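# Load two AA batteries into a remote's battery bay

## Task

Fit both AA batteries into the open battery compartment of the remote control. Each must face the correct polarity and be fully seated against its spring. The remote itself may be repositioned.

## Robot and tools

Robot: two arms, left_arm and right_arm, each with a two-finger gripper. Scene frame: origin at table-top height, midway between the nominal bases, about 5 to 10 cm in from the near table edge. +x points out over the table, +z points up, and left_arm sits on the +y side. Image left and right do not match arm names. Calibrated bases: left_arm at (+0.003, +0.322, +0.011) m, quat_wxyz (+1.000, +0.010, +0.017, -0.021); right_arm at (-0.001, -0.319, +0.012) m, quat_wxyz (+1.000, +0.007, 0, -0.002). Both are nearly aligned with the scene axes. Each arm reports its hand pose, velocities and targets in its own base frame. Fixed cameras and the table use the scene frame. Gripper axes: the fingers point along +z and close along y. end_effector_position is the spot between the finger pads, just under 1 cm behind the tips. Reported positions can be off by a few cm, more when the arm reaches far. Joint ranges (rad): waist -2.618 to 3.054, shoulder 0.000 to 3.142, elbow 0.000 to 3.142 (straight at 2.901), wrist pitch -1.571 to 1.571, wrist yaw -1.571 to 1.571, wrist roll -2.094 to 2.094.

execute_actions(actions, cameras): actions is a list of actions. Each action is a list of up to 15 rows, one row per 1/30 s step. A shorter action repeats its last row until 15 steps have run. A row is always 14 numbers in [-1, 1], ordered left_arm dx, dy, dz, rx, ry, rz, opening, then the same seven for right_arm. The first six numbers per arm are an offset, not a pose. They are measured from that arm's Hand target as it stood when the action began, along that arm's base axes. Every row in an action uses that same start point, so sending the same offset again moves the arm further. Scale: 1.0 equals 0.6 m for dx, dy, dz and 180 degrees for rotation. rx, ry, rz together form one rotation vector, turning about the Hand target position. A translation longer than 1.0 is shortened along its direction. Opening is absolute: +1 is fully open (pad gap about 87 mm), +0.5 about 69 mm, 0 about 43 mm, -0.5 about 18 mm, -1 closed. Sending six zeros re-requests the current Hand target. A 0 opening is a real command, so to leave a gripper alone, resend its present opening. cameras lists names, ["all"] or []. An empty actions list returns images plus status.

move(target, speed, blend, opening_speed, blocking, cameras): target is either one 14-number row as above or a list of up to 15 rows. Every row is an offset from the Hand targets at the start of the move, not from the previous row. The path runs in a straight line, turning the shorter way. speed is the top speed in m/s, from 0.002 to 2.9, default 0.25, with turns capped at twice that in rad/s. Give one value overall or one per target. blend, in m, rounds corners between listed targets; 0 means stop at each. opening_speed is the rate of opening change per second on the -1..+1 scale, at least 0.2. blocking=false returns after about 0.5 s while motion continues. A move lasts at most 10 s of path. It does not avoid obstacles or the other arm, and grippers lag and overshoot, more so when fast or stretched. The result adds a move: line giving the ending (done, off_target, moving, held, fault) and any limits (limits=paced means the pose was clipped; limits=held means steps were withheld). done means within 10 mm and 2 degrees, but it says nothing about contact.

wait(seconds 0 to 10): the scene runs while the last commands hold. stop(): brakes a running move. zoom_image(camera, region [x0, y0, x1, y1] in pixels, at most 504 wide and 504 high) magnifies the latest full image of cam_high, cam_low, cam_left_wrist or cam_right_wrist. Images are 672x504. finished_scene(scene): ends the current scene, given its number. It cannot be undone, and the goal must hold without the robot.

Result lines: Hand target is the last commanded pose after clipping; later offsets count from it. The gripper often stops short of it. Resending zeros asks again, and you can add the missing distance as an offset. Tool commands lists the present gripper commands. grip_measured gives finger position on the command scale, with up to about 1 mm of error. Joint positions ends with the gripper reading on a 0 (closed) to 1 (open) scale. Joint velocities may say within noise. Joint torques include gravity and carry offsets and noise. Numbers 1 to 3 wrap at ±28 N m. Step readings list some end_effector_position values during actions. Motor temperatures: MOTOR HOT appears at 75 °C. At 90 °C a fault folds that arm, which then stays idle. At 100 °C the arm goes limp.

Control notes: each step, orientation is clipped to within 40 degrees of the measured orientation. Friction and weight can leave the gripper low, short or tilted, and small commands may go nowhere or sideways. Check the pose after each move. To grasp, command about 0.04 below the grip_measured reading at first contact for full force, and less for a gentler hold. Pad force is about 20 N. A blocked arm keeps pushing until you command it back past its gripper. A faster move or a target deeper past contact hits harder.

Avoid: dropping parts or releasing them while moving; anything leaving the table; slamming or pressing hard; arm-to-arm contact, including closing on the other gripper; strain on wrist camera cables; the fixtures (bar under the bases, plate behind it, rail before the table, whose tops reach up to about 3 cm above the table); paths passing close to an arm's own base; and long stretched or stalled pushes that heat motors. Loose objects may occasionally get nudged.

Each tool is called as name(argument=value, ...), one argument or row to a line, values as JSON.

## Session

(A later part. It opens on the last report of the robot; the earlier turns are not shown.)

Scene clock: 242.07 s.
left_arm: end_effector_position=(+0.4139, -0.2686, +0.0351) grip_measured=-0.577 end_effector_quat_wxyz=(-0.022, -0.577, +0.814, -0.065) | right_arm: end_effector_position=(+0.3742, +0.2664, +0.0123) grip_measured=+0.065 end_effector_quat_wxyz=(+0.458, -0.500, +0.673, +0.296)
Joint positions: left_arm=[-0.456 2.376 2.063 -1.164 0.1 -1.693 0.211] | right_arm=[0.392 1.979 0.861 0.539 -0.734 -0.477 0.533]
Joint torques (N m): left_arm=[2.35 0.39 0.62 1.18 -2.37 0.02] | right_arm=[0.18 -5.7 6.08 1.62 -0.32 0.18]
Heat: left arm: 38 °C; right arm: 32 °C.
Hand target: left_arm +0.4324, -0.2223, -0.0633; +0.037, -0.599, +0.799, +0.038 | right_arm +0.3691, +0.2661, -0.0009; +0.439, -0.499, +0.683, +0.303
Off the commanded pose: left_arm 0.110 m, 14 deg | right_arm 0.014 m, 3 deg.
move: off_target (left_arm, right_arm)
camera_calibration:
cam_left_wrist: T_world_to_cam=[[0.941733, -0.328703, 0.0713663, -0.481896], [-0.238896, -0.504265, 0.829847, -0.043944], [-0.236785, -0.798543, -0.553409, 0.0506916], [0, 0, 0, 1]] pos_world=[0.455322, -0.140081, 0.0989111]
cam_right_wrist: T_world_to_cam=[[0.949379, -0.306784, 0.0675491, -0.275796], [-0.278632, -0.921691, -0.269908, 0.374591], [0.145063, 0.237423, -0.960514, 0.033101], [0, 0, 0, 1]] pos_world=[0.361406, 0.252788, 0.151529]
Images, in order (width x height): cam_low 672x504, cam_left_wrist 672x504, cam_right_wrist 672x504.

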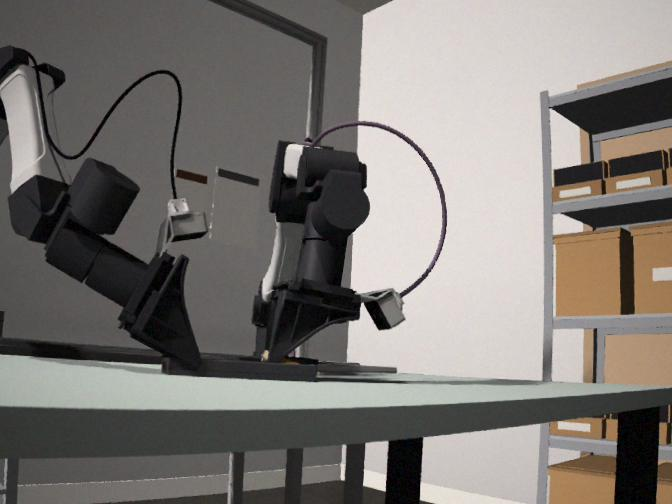

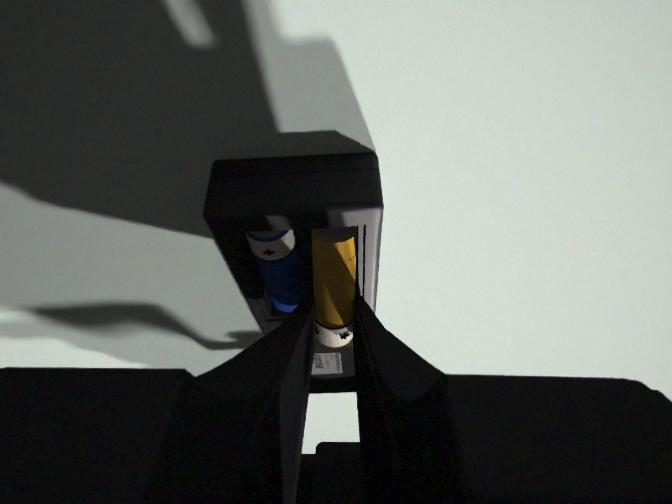

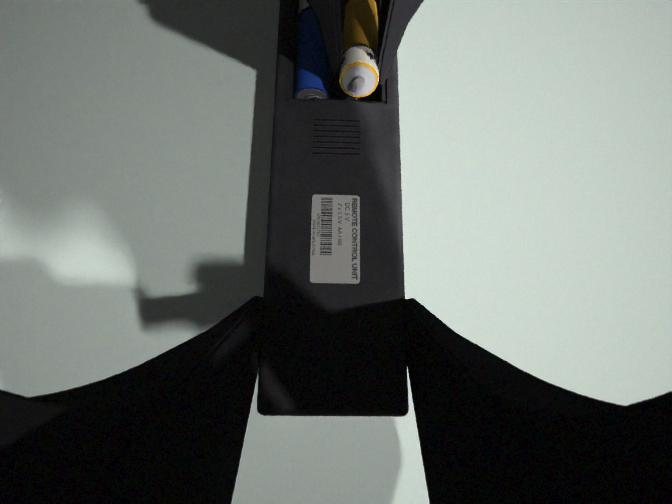

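move(
  target=[
    [-0.034,-0.087,0.165,0.0,0.0,0.0,-0.66,0,0,0,0,0,0,0.0],
    [-0.034,-0.087,0.165,0.0,0.0,0.0,-0.5,0,0,0,0,0,0,0.0],
    [-0.034,-0.087,0.19,0.0,0.0,0.0,-0.5,0,0,0,0,0,0,0.0],
  ],
  speed=0.12,
  opening_speed=1.0,
  cameras=["cam_left_wrist","cam_low","cam_right_wrist"],
)

zoom_image(
  camera="cam_low",
  region=[210, 310, 350, 400],
)

zoom_image(
  camera="cam_right_wrist",
  region=[270, 0, 420, 120],
)

Scene clock: 245.67 s.
left_arm: end_effector_position=(+0.4131, -0.2743, +0.0486) grip_measured=-0.500 end_effector_quat_wxyz=(+0.034, -0.596, +0.802, +0.028) | right_arm: end_effector_position=(+0.3742, +0.2664, +0.0123) grip_measured=+0.065 end_effector_quat_wxyz=(+0.457, -0.500, +0.673, +0.297)
Joint positions: left_arm=[-0.535 2.583 2.533 -1.546 -0.085 -1.814 0.25] | right_arm=[0.392 1.979 0.861 0.539 -0.734 -0.477 0.533]
Joint torques (N m): left_arm=[-0.62 -12.68 9.35 -0.08 -0.32 -0.04] | right_arm=[0.18 -5.75 6.04 1.64 -0.29 0.15]
Heat: left arm: 38 °C; right arm: 32 °C.
Hand target: left_arm +0.4120, -0.2745, +0.0508; +0.037, -0.599, +0.799, +0.038 | right_arm +0.3691, +0.2661, -0.0009; +0.439, -0.498, +0.683, +0.303
Off the commanded pose: left_arm 0.002 m, 1 deg | right_arm 0.014 m, 3 deg.
joint sent to its limit (left arm) — joint 4 (wrist pitch), lower limit. The joint targets still meet the commanded pose.
move: off_target (right_arm); target 2's new opening was sent with left_arm's hand 0.011 m and 3 deg from that target
camera_calibration:
cam_left_wrist: T_world_to_cam=[[0.957405, -0.288421, -0.0137379, -0.47528], [-0.195149, -0.681393, 0.705423, -0.118731], [-0.212819, -0.672694, -0.708654, 0.0855285], [0, 0, 0, 1]] pos_world=[0.450068, -0.160448, 0.137836]
cam_right_wrist: T_world_to_cam=[[0.94935, -0.306934, 0.0672768, -0.275705], [-0.278836, -0.921615, -0.269955, 0.374653], [0.144862, 0.237523, -0.96052, 0.0331494], [0, 0, 0, 1]] pos_world=[0.361405, 0.252789, 0.151529]
Images, in order (width x height): cam_low 672x504, cam_left_wrist 672x504, cam_right_wrist 672x504.

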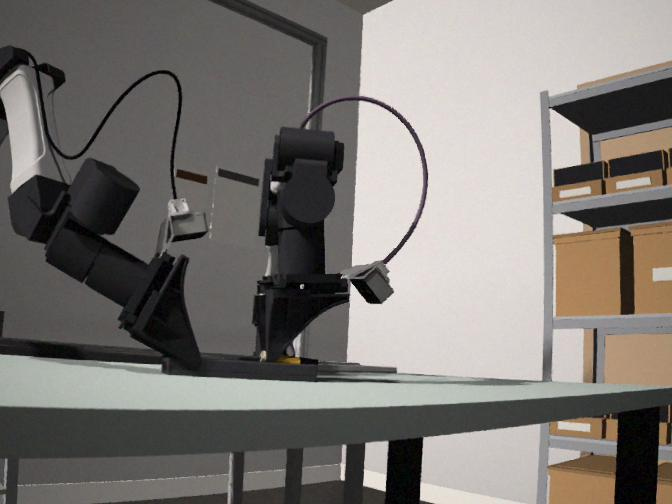

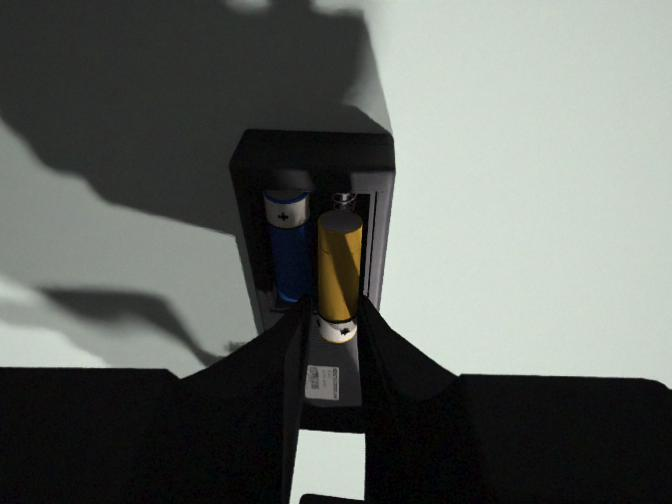

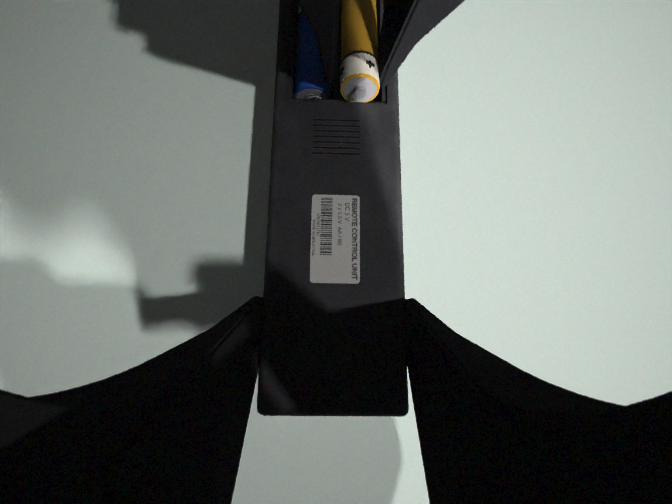

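Scaled by 3.600 from the camera's 672x504 image, which has a finer 960x720 frame.

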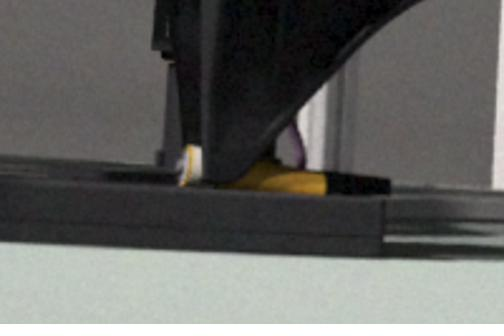

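Scaled by 3.360 from the camera's 672x504 image, which has a finer 960x720 frame.

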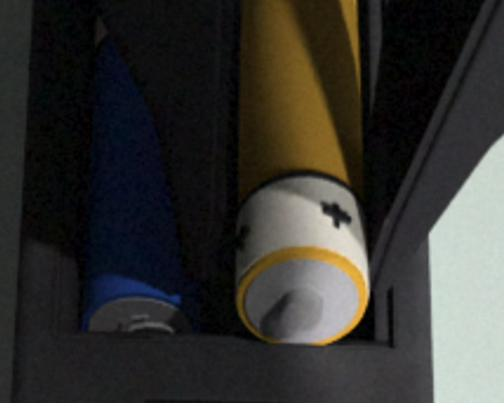

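move(
  target=[
    [0.003,-0.001,-0.015,-0.01,0.003,0.0,-0.5,0,0,0,0,0,0,0.0],
    [0.003,-0.001,-0.015,-0.01,0.003,0.0,-0.66,0,0,0,0,0,0,0.0],
    [0.011,0.042,-0.018,-0.03,0.009,0.0,-0.66,0,0,0,0,0,0,0.0],
  ],
  speed=0.1,
  opening_speed=1.0,
  cameras=["cam_left_wrist","cam_low","cam_right_wrist"],
)

zoom_image(
  camera="cam_low",
  region=[210, 310, 350, 400],
)

zoom_image(
  camera="cam_right_wrist",
  region=[270, 0, 420, 120],
)

Scene clock: 248.57 s.
left_arm: end_effector_position=(+0.4119, -0.2700, +0.0422) grip_measured=-0.579 end_effector_quat_wxyz=(-0.027, -0.591, +0.806, -0.005) | right_arm: end_effector_position=(+0.3741, +0.2665, +0.0123) grip_measured=+0.065 end_effector_quat_wxyz=(+0.457, -0.500, +0.672, +0.297)
Joint positions: left_arm=[-0.478 2.523 2.374 -1.436 0.052 -1.743 0.211] | right_arm=[0.392 1.979 0.861 0.539 -0.735 -0.477 0.533]
Joint torques (N m): left_arm=[1.92 -15.25 3.45 0.31 -0.77 0.12] | right_arm=[0.21 -5.61 6.11 1.62 -0.32 0.17]
Heat: left arm: 39 °C; right arm: 32 °C.
Hand target: left_arm +0.4186, -0.2493, +0.0400; -0.003, -0.599, +0.801, +0.009 | right_arm +0.3690, +0.2661, -0.0009; +0.439, -0.499, +0.683, +0.303
Off the commanded pose: left_arm 0.022 m, 3 deg | right_arm 0.014 m, 3 deg.
move: off_target (left_arm, right_arm)
camera_calibration:
cam_left_wrist: T_world_to_cam=[[0.952737, -0.302051, -0.0325091, -0.47392], [-0.15821, -0.58467, 0.795695, -0.104449], [-0.259347, -0.752945, -0.604824, 0.0768382], [0, 0, 0, 1]] pos_world=[0.454924, -0.146361, 0.114177]
cam_right_wrist: T_world_to_cam=[[0.949544, -0.306389, 0.0670256, -0.275778], [-0.278327, -0.921689, -0.270227, 0.374502], [0.144571, 0.237937, -0.960461, 0.0331555], [0, 0, 0, 1]] pos_world=[0.361304, 0.25279, 0.151529]
Images, in order (width x height): cam_low 672x504, cam_left_wrist 672x504, cam_right_wrist 672x504.

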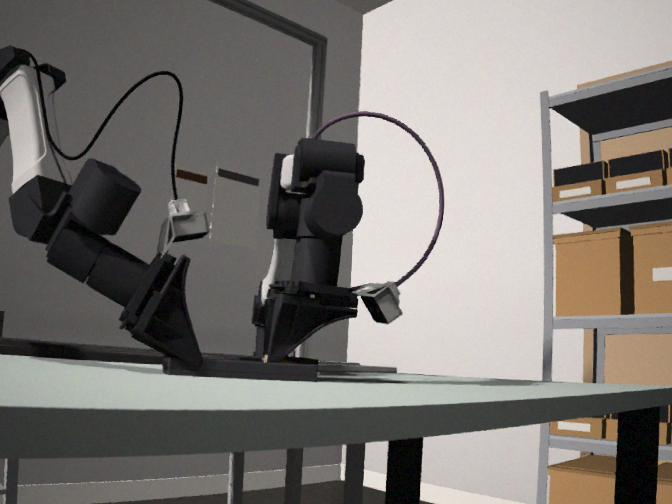

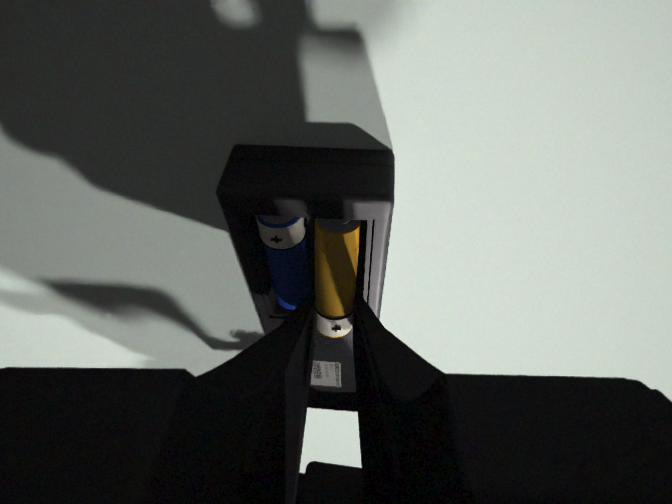

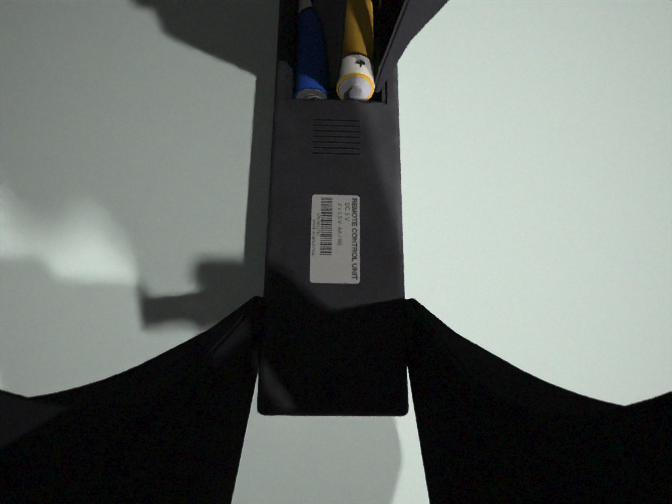

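Scaled by 3.600 from the camera's 672x504 image, which has a finer 960x720 frame.

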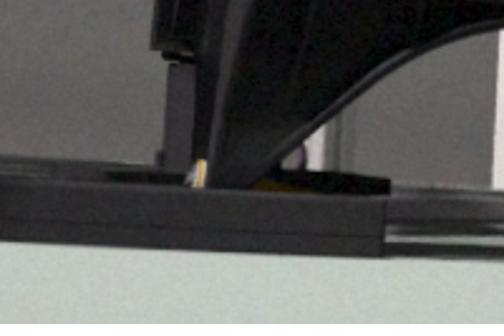

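Scaled by 3.360 from the camera's 672x504 image, which has a finer 960x720 frame.

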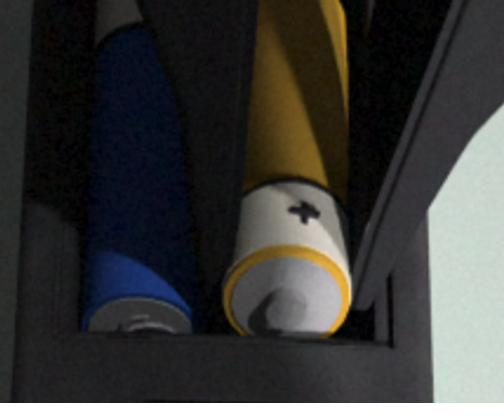

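move(
  target=[
    [0.013,0.012,0.0,0.0,0.0,0.0,-0.66,0,0,0,0,0,0,0.0],
    [0.017,0.02,-0.02,0.0,0.0,0.0,-0.66,0,0,0,0,0,0,0.0],
  ],
  speed=0.1,
  blend=0.003,
  cameras=["cam_left_wrist","cam_low","cam_right_wrist"],
)

zoom_image(
  camera="cam_low",
  region=[210, 310, 350, 400],
)

zoom_image(
  camera="cam_right_wrist",
  region=[270, 0, 420, 120],
)

Scene clock: 250.07 s.
left_arm: end_effector_position=(+0.4125, -0.2692, +0.0418) grip_measured=-0.579 end_effector_quat_wxyz=(-0.041, -0.583, +0.811, -0.015) | right_arm: end_effector_position=(+0.3741, +0.2665, +0.0123) grip_measured=+0.065 end_effector_quat_wxyz=(+0.457, -0.500, +0.672, +0.297)
Joint positions: left_arm=[-0.464 2.523 2.365 -1.425 0.087 -1.71 0.211] | right_arm=[0.392 1.979 0.861 0.539 -0.735 -0.477 0.533]
Joint torques (N m): left_arm=[3.23 -13.26 3.85 0.47 -1.16 0.06] | right_arm=[0.2 -5.57 5.91 1.66 -0.28 0.2]
Heat: left arm: 40 °C; right arm: 32 °C.
Hand target: left_arm +0.4289, -0.2373, +0.0280; -0.003, -0.599, +0.801, +0.009 | right_arm +0.3690, +0.2661, -0.0009; +0.439, -0.498, +0.683, +0.303
Off the commanded pose: left_arm 0.038 m, 6 deg | right_arm 0.014 m, 3 deg.
move: off_target (left_arm, right_arm)
camera_calibration:
cam_left_wrist: T_world_to_cam=[[0.946704, -0.320346, -0.0336128, -0.476638], [-0.158898, -0.555242, 0.816369, -0.096291], [-0.280184, -0.767518, -0.576552, 0.0808514], [0, 0, 0, 1]] pos_world=[0.458587, -0.144099, 0.109203]
cam_right_wrist: T_world_to_cam=[[0.949544, -0.306389, 0.0670256, -0.275778], [-0.278327, -0.921689, -0.270227, 0.374502], [0.144571, 0.237937, -0.960461, 0.0331555], [0, 0, 0, 1]] pos_world=[0.361304, 0.25279, 0.151529]
Images, in order (width x height): cam_low 672x504, cam_left_wrist 672x504, cam_right_wrist 672x504.

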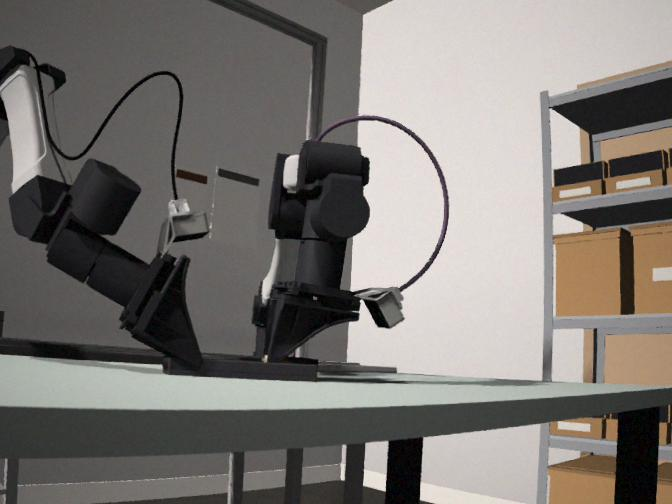

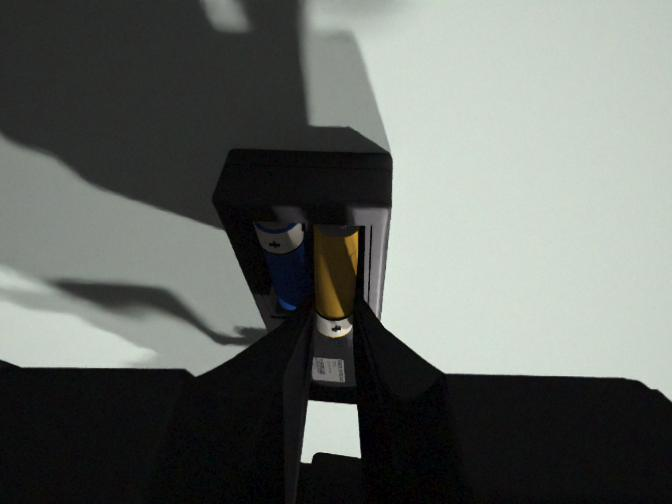

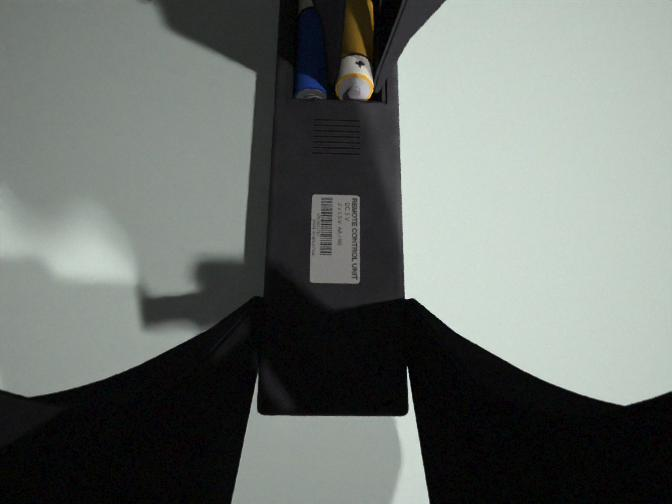

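Scaled by 3.600 from the camera's 672x504 image, which has a finer 960x720 frame.

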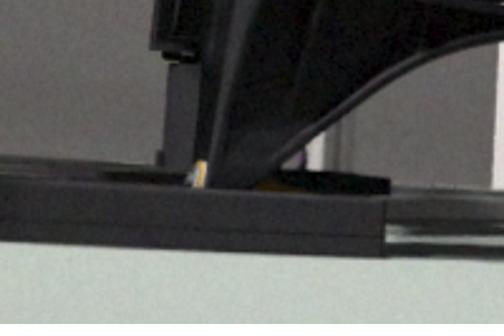

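Scaled by 3.360 from the camera's 672x504 image, which has a finer 960x720 frame.

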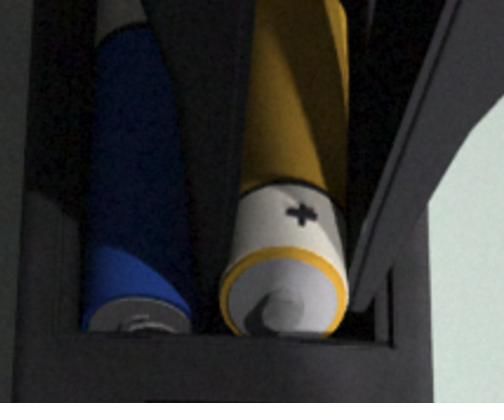

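move(
  target=[
    [-0.008,0.005,-0.05,0.02,-0.006,0.0,-0.66,0,0,0,0,0,0,0.0],
    [-0.008,0.005,-0.08,0.035,-0.011,0.0,-0.66,0,0,0,0,0,0,0.0],
  ],
  speed=0.1,
  blend=0.003,
  cameras=["cam_left_wrist","cam_low","cam_right_wrist"],
)

zoom_image(
  camera="cam_low",
  region=[210, 310, 350, 400],
)

zoom_image(
  camera="cam_right_wrist",
  region=[270, 0, 420, 120],
)

Scene clock: 252.10 s.
left_arm: end_effector_position=(+0.4117, -0.2682, +0.0364) grip_measured=-0.581 end_effector_quat_wxyz=(-0.011, -0.580, +0.814, -0.024) | right_arm: end_effector_position=(+0.3741, +0.2665, +0.0123) grip_measured=+0.065 end_effector_quat_wxyz=(+0.457, -0.500, +0.672, +0.297)
Joint positions: left_arm=[-0.479 2.444 2.207 -1.3 0.042 -1.716 0.21] | right_arm=[0.392 1.979 0.861 0.539 -0.735 -0.477 0.533]
Joint torques (N m): left_arm=[1.31 -6.63 0.92 0.86 -1.99 -0.2] | right_arm=[0.17 -5.7 6 1.64 -0.29 0.17]
Heat: left arm: 40 °C; right arm: 32 °C.
Hand target: left_arm +0.4241, -0.2344, -0.0200; +0.044, -0.598, +0.799, +0.043 | right_arm +0.3690, +0.2661, -0.0009; +0.439, -0.498, +0.683, +0.303
Off the commanded pose: left_arm 0.067 m, 10 deg | right_arm 0.014 m, 3 deg.
move: off_target (left_arm, right_arm)
camera_calibration:
cam_left_wrist: T_world_to_cam=[[0.944504, -0.328032, 0.0175448, -0.478773], [-0.212512, -0.569416, 0.794106, -0.0724072], [-0.250502, -0.753765, -0.607526, 0.0708952], [0, 0, 0, 1]] pos_world=[0.454575, -0.144844, 0.10897]
cam_right_wrist: T_world_to_cam=[[0.949544, -0.306389, 0.0670256, -0.275778], [-0.278327, -0.921689, -0.270227, 0.374502], [0.144571, 0.237937, -0.960461, 0.0331555], [0, 0, 0, 1]] pos_world=[0.361304, 0.25279, 0.151529]
Images, in order (width x height): cam_low 672x504, cam_left_wrist 672x504, cam_right_wrist 672x504.

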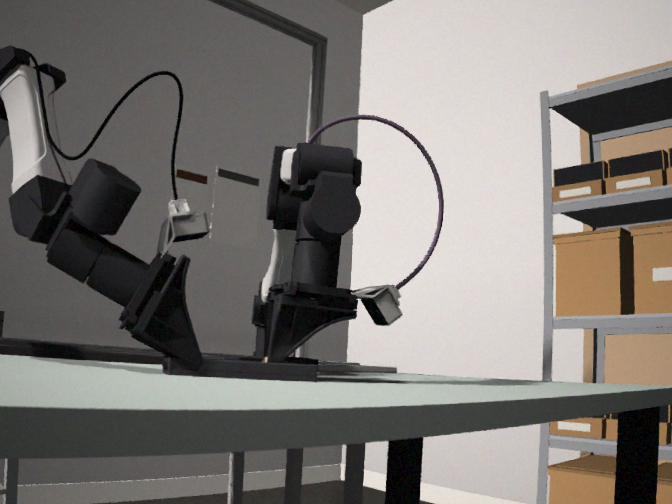

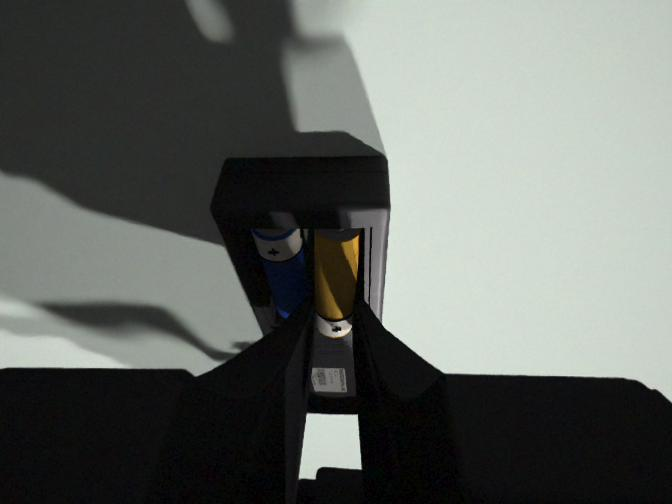

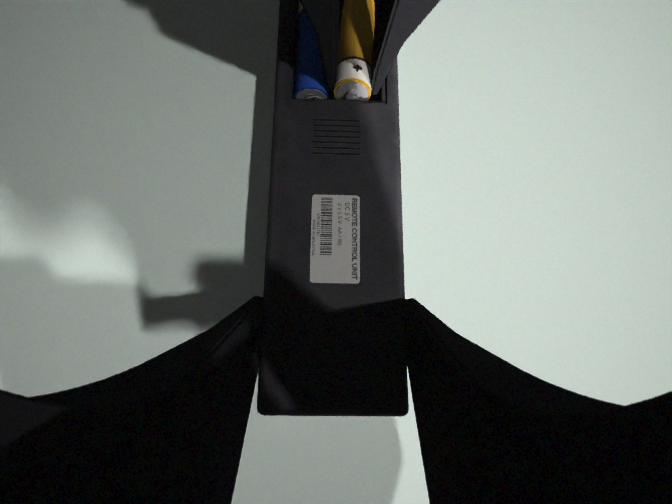

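Scaled by 3.600 from the camera's 672x504 image, which has a finer 960x720 frame.

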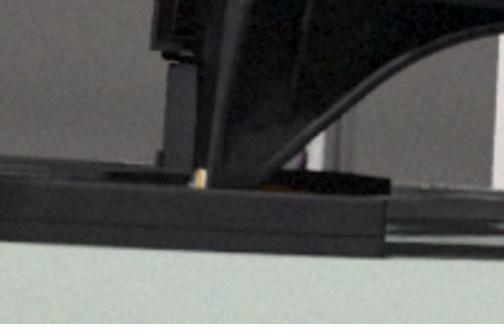

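Scaled by 3.360 from the camera's 672x504 image, which has a finer 960x720 frame.

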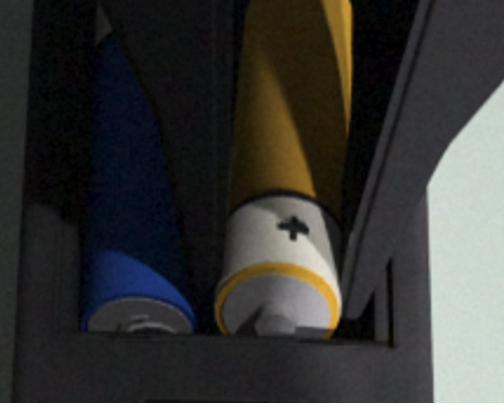

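move(
  target=[0.008,0.0,-0.05,0.015,-0.0045,0.0,-0.66,0,0,0,0,0,0,0.0],
  speed=0.1,
  cameras=["cam_left_wrist","cam_low","cam_right_wrist"],
)

zoom_image(
  camera="cam_low",
  region=[210, 310, 350, 400],
)

zoom_image(
  camera="cam_right_wrist",
  region=[270, 0, 420, 120],
)

Scene clock: 253.53 s.
left_arm: end_effector_position=(+0.4104, -0.2674, +0.0329) grip_measured=-0.582 end_effector_quat_wxyz=(+0.001, -0.580, +0.814, -0.018) | right_arm: end_effector_position=(+0.3741, +0.2665, +0.0123) grip_measured=+0.065 end_effector_quat_wxyz=(+0.457, -0.500, +0.672, +0.297)
Joint positions: left_arm=[-0.488 2.436 2.184 -1.286 0.014 -1.727 0.209] | right_arm=[0.392 1.979 0.861 0.539 -0.735 -0.477 0.533]
Joint torques (N m): left_arm=[0.98 -2.22 -0.53 1.33 -2.18 -0.19] | right_arm=[0.13 -5.74 5.93 1.63 -0.31 0.15]
Heat: left arm: 40 °C; right arm: 32 °C.
Hand target: left_arm +0.4288, -0.2343, -0.0501; +0.064, -0.597, +0.797, +0.057 | right_arm +0.3690, +0.2661, -0.0009; +0.439, -0.498, +0.683, +0.303
Off the commanded pose: left_arm 0.091 m, 12 deg | right_arm 0.014 m, 3 deg.
move: off_target (left_arm, right_arm)
camera_calibration:
cam_left_wrist: T_world_to_cam=[[0.944699, -0.327287, 0.0206783, -0.477209], [-0.221223, -0.589466, 0.776911, -0.0705989], [-0.242084, -0.738521, -0.629271, 0.0704119], [0, 0, 0, 1]] pos_world=[0.452246, -0.145799, 0.109025]
cam_right_wrist: T_world_to_cam=[[0.949544, -0.306389, 0.0670256, -0.275778], [-0.278327, -0.921689, -0.270227, 0.374502], [0.144571, 0.237937, -0.960461, 0.0331555], [0, 0, 0, 1]] pos_world=[0.361304, 0.25279, 0.151529]
Images, in order (width x height): cam_low 672x504, cam_left_wrist 672x504, cam_right_wrist 672x504.

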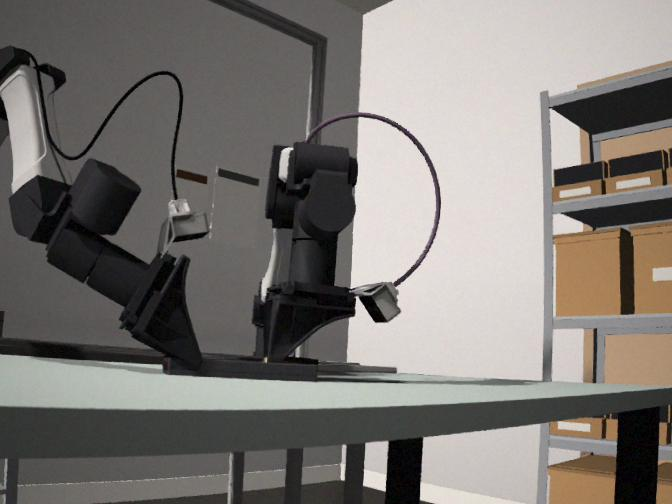

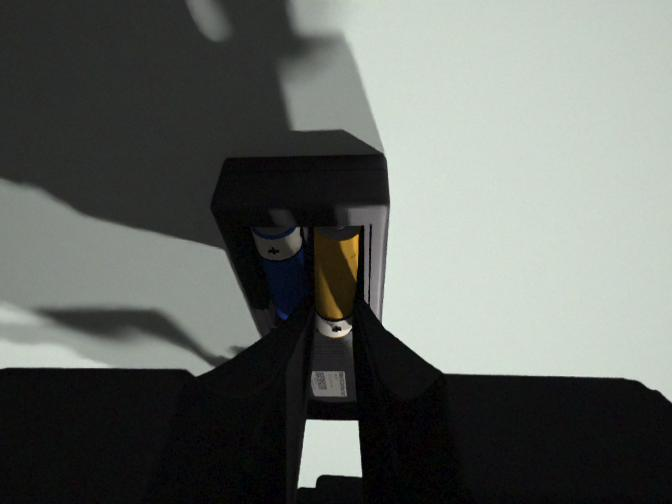

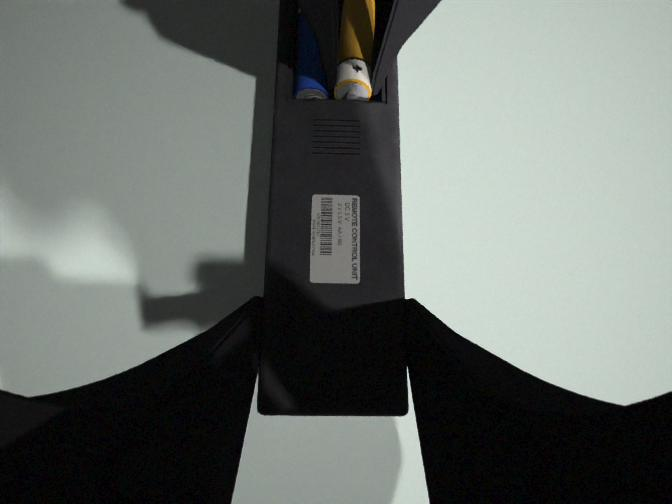

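Scaled by 3.600 from the camera's 672x504 image, which has a finer 960x720 frame.

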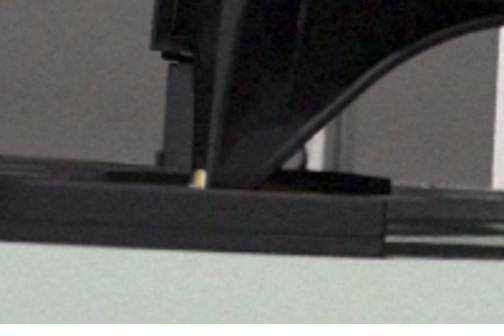

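Scaled by 3.360 from the camera's 672x504 image, which has a finer 960x720 frame.

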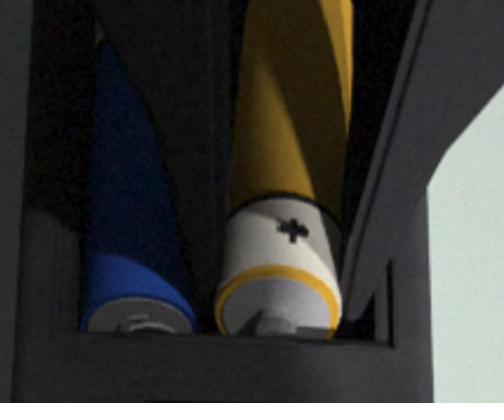

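move(
  target=[
    [-0.025,-0.03,0.09,-0.03,0.005,0.0,-0.66,0,0,0,0,0,0,0.0],
    [-0.025,-0.03,0.09,-0.03,0.005,0.0,-0.5,0,0,0,0,0,0,0.0],
  ],
  speed=0.12,
  opening_speed=1.0,
  cameras=["cam_low","cam_right_wrist"],
)

zoom_image(
  camera="cam_low",
  region=[210, 310, 350, 400],
)

zoom_image(
  camera="cam_right_wrist",
  region=[270, 0, 420, 120],
)

Scene clock: 255.27 s.
left_arm: end_effector_position=(+0.4111, -0.2693, +0.0371) grip_measured=-0.557 end_effector_quat_wxyz=(+0.005, -0.587, +0.809, -0.024) | right_arm: end_effector_position=(+0.3741, +0.2665, +0.0123) grip_measured=+0.065 end_effector_quat_wxyz=(+0.457, -0.500, +0.672, +0.297)
Joint positions: left_arm=[-0.492 2.42 2.171 -1.274 0.013 -1.748 0.222] | right_arm=[0.392 1.979 0.861 0.539 -0.735 -0.477 0.533]
Joint torques (N m): left_arm=[0.24 -8.13 4.71 0.44 -1.15 -0.16] | right_arm=[0.25 -5.75 5.94 1.6 -0.29 0.15]
Heat: left arm: 40 °C; right arm: 32 °C.
Hand target: left_arm +0.4138, -0.2523, +0.0040; +0.029, -0.599, +0.800, +0.024 | right_arm +0.3690, +0.2661, -0.0009; +0.439, -0.498, +0.683, +0.303
Off the commanded pose: left_arm 0.037 m, 6 deg | right_arm 0.014 m, 3 deg.
move: off_target (left_arm, right_arm); target 2's new opening was sent with left_arm's hand 0.037 m and 7 deg from that target
camera_calibration:
cam_right_wrist: T_world_to_cam=[[0.949544, -0.306389, 0.0670256, -0.275778], [-0.278327, -0.921689, -0.270227, 0.374502], [0.144571, 0.237937, -0.960461, 0.0331555], [0, 0, 0, 1]] pos_world=[0.361304, 0.25279, 0.151529]
Images, in order (width x height): cam_low 672x504, cam_right_wrist 672x504.

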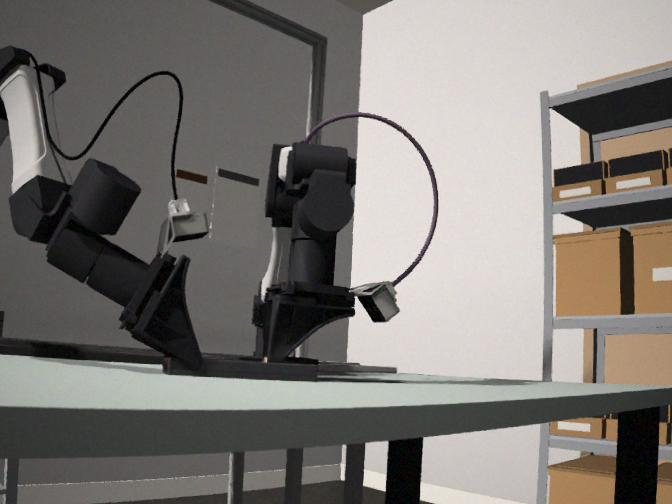

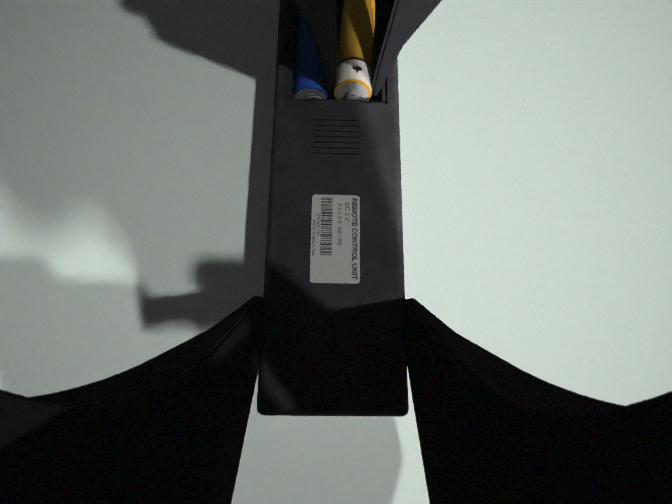

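Scaled by 3.600 from the camera's 672x504 image, which has a finer 960x720 frame.

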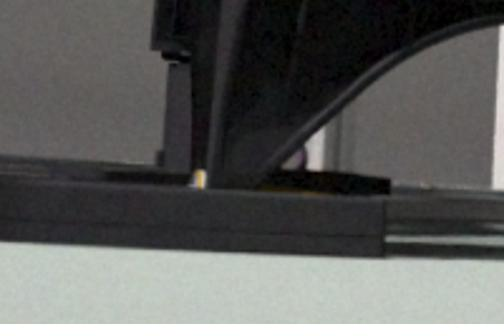

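Scaled by 3.360 from the camera's 672x504 image, which has a finer 960x720 frame.

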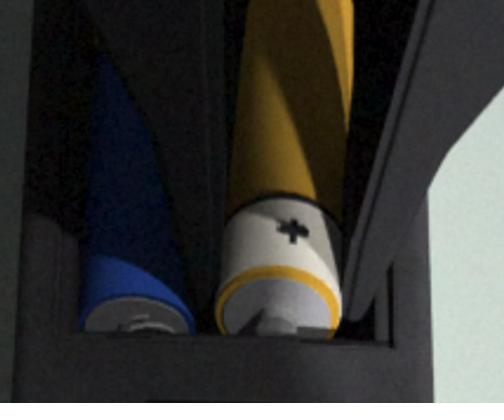

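move(
  target=[
    [-0.0045,-0.02,0.07,-0.01,0.0,0.0,-0.55,0,0,0,0,0,0,0.0],
    [-0.0045,-0.028,0.13,0.0,0.0,0.0,-0.55,0,0,0,0,0,0,0.0],
  ],
  speed=0.1,
  blend=0.01,
  cameras=["cam_low","cam_right_wrist","cam_left_wrist"],
)

zoom_image(
  camera="cam_low",
  region=[210, 310, 350, 400],
)

zoom_image(
  camera="cam_right_wrist",
  region=[270, 0, 420, 120],
)

zoom_image(
  camera="cam_left_wrist",
  region=[230, 100, 430, 360],
)

Scene clock: 257.37 s.
left_arm: end_effector_position=(+0.4122, -0.2694, +0.0817) grip_measured=-0.550 end_effector_quat_wxyz=(+0.032, -0.597, +0.802, +0.000) | right_arm: end_effector_position=(+0.3740, +0.2666, +0.0124) grip_measured=+0.065 end_effector_quat_wxyz=(+0.458, -0.501, +0.672, +0.297)
Joint positions: left_arm=[-0.518 2.497 2.5 -1.549 -0.06 -1.796 0.225] | right_arm=[0.392 1.979 0.861 0.54 -0.736 -0.477 0.533]
Joint torques (N m): left_arm=[-0.5 -12.25 8.8 0.07 -0.32 -0.07] | right_arm=[0.25 -5.71 6.01 1.66 -0.28 0.18]
Heat: left arm: 40 °C; right arm: 32 °C.
Hand target: left_arm +0.4111, -0.2691, +0.0820; +0.029, -0.599, +0.800, +0.024 | right_arm +0.3691, +0.2661, -0.0008; +0.439, -0.499, +0.683, +0.303
Off the commanded pose: left_arm 0.001 m, 3 deg | right_arm 0.014 m, 3 deg.
joint sent to its limit (left arm) — joint 4 (wrist pitch), lower limit. The joint targets still meet the commanded pose.
move: off_target (left_arm, right_arm)
camera_calibration:
cam_left_wrist: T_world_to_cam=[[0.957086, -0.288393, 0.0285633, -0.475867], [-0.216999, -0.647826, 0.730228, -0.122966], [-0.192089, -0.705089, -0.682606, 0.0928403], [0, 0, 0, 1]] pos_world=[0.446596, -0.151437, 0.166759]
cam_right_wrist: T_world_to_cam=[[0.949842, -0.305508, 0.0668232, -0.275957], [-0.277408, -0.921747, -0.270974, 0.374392], [0.144379, 0.238845, -0.960265, 0.0330532], [0, 0, 0, 1]] pos_world=[0.361202, 0.252893, 0.15163]
Images, in order (width x height): cam_low 672x504, cam_left_wrist 672x504, cam_right_wrist 672x504.

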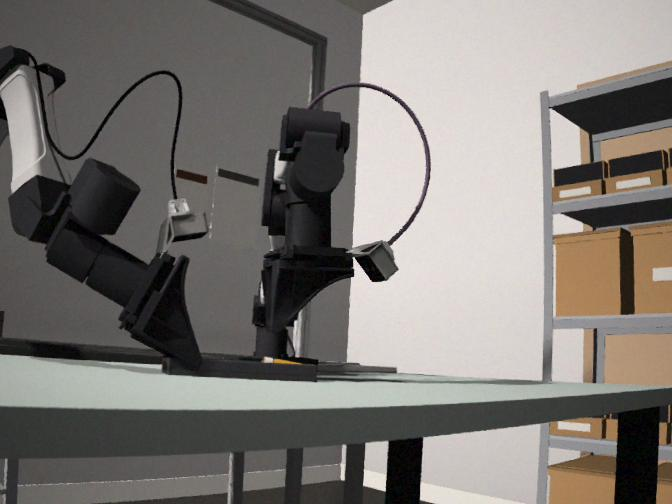

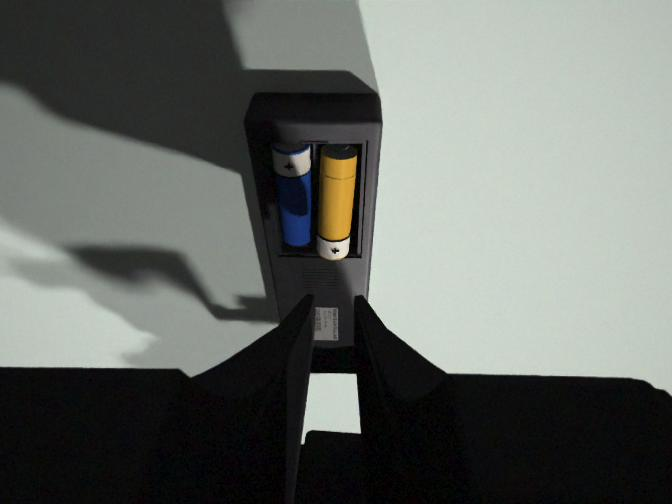

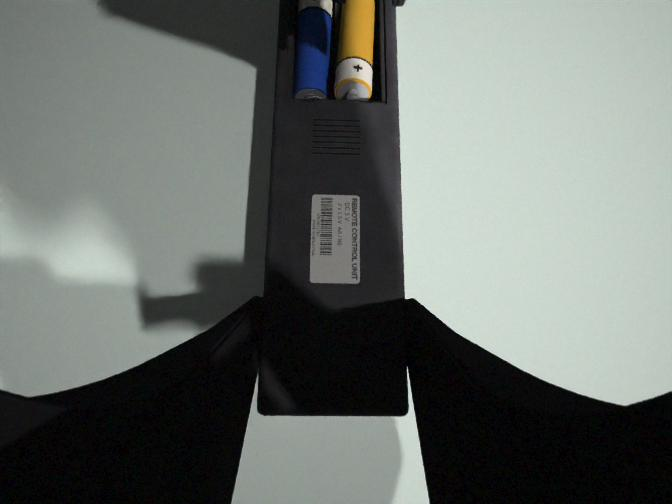

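Scaled by 3.600 from the camera's 672x504 image, which has a finer 960x720 frame.

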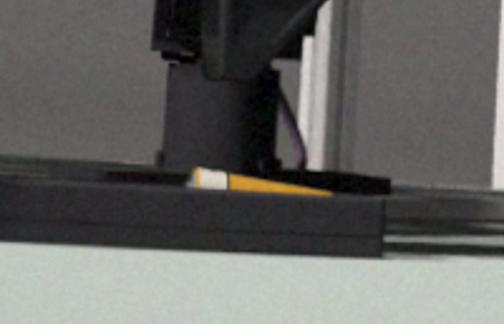

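Scaled by 3.360 from the camera's 672x504 image, which has a finer 960x720 frame.

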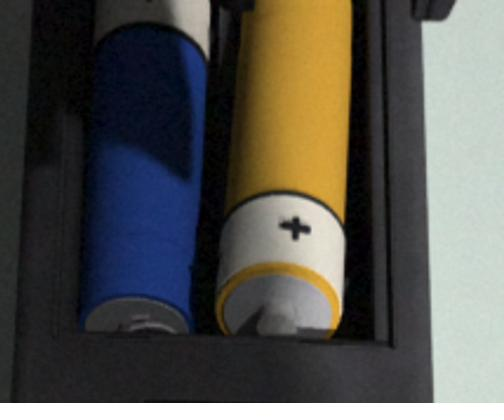

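Scaled by 1.938 from the camera's 672x504 image, which has a finer 960x720 frame.

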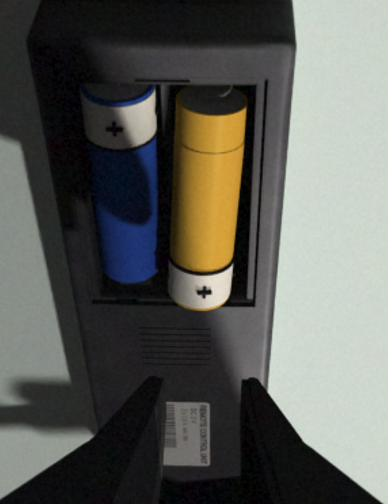

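move(
  target=[0.004,-0.008,-0.05,0.0,0.0,0.0,-0.78,0,0,0,0,0,0,0.0],
  speed=0.12,
  cameras=["cam_low","cam_left_wrist"],
)

zoom_image(
  camera="cam_low",
  region=[210, 310, 350, 400],
)

zoom_image(
  camera="cam_left_wrist",
  region=[230, 100, 430, 360],
)

Scene clock: 258.80 s.
left_arm: end_effector_position=(+0.4090, -0.2697, +0.0512) grip_measured=-0.780 end_effector_quat_wxyz=(+0.021, -0.596, +0.802, +0.030) | right_arm: end_effector_position=(+0.3740, +0.2666, +0.0124) grip_measured=+0.065 end_effector_quat_wxyz=(+0.458, -0.501, +0.672, +0.297)
Joint positions: left_arm=[-0.523 2.562 2.5 -1.547 -0.063 -1.803 0.11] | right_arm=[0.392 1.979 0.861 0.54 -0.736 -0.477 0.533]
Joint torques (N m): left_arm=[-0.57 -12.37 9.02 0.22 -0.3 -0.05] | right_arm=[0.09 -5.67 6.11 1.61 -0.28 0.16]
Heat: left arm: 40 °C; right arm: 32 °C.
Hand target: left_arm +0.4135, -0.2739, +0.0520; +0.029, -0.599, +0.800, +0.024 | right_arm +0.3691, +0.2661, -0.0008; +0.439, -0.499, +0.683, +0.303
Off the commanded pose: left_arm 0.006 m, 1 deg | right_arm 0.014 m, 3 deg.
move: off_target (right_arm)
camera_calibration:
cam_left_wrist: T_world_to_cam=[[0.957313, -0.287277, -0.0319881, -0.468702], [-0.177854, -0.672654, 0.718265, -0.123627], [-0.227858, -0.681916, -0.695034, 0.092662], [0, 0, 0, 1]] pos_world=[0.447821, -0.154617, 0.138207]
Images, in order (width x height): cam_low 672x504, cam_left_wrist 672x504.

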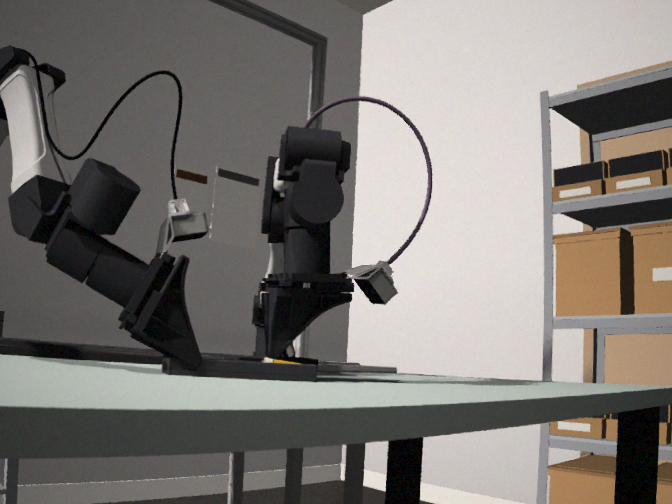

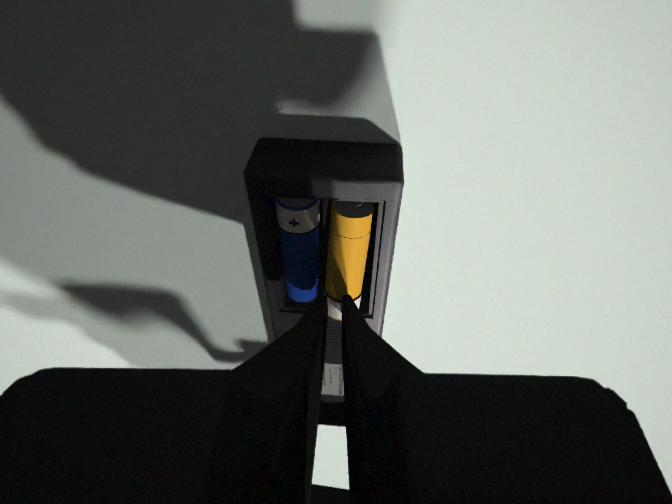

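Scaled by 3.600 from the camera's 672x504 image, which has a finer 960x720 frame.

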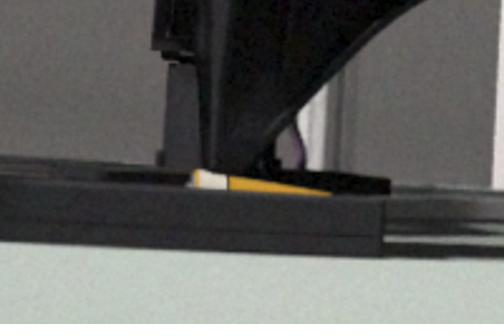

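Scaled by 1.938 from the camera's 672x504 image, which has a finer 960x720 frame.

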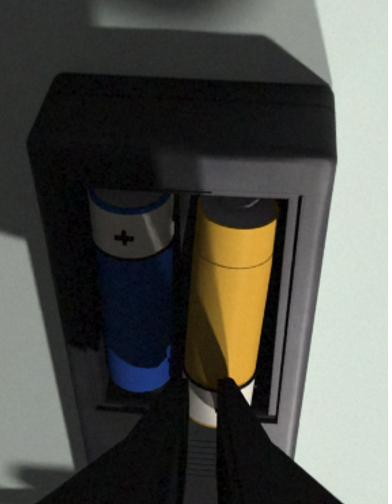

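move(
  target=[0.011,-0.002,0.008,0.0,0.0,0.0,-0.78,0,0,0,0,0,0,0.0],
  speed=0.12,
  cameras=["cam_left_wrist"],
)

zoom_image(
  camera="cam_left_wrist",
  region=[230, 100, 430, 360],
)

Scene clock: 259.90 s.
left_arm: end_effector_position=(+0.4199, -0.2760, +0.0560) grip_measured=-0.780 end_effector_quat_wxyz=(+0.030, -0.597, +0.802, +0.010) | right_arm: end_effector_position=(+0.3740, +0.2666, +0.0124) grip_measured=+0.065 end_effector_quat_wxyz=(+0.458, -0.501, +0.672, +0.297)
Joint positions: left_arm=[-0.523 2.59 2.573 -1.549 -0.063 -1.803 0.11] | right_arm=[0.392 1.979 0.861 0.54 -0.736 -0.477 0.533]
Joint velocities: left_arm=[0.007 -0.012 -0.012 -0.051 -0.022 -0.154 0.021] | right_arm=[within noise]
Joint torques (N m): left_arm=[-0.17 -12.48 9.31 -0.01 -0.31 -0.01] | right_arm=[0.13 -5.65 6.08 1.65 -0.28 0.15]
Heat: left arm: 41 °C; right arm: 32 °C.
Hand target: left_arm +0.4202, -0.2751, +0.0568; +0.029, -0.599, +0.800, +0.024 | right_arm +0.3691, +0.2661, -0.0008; +0.439, -0.499, +0.683, +0.303
Off the commanded pose: left_arm 0.001 m, 2 deg | right_arm 0.014 m, 3 deg.
joint sent to its limit (left arm) — joint 4 (wrist pitch), lower limit. The joint targets still meet the commanded pose.
move: off_target (right_arm)
camera_calibration:
cam_left_wrist: T_world_to_cam=[[0.957725, -0.287528, 0.00952328, -0.483362], [-0.204529, -0.657238, 0.725401, -0.114294], [-0.202314, -0.696682, -0.688261, 0.0789913], [0, 0, 0, 1]] pos_world=[0.455532, -0.159066, 0.141879]
Images, in order (width x height): cam_left_wrist 672x504.

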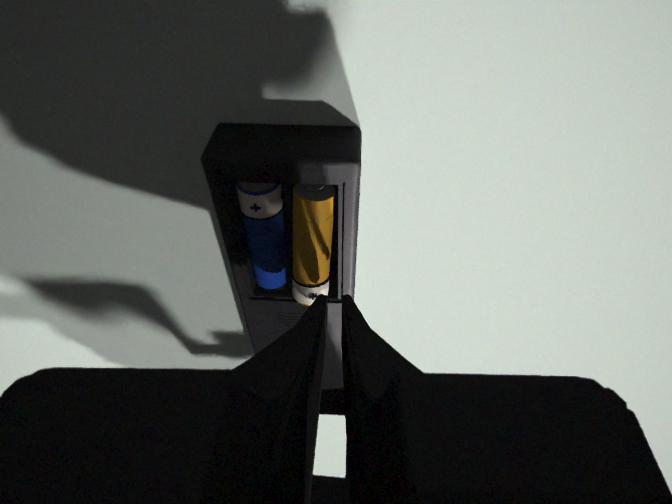

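Scaled by 1.938 from the camera's 672x504 image, which has a finer 960x720 frame.

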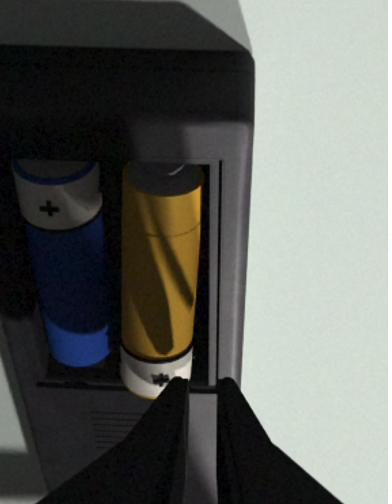

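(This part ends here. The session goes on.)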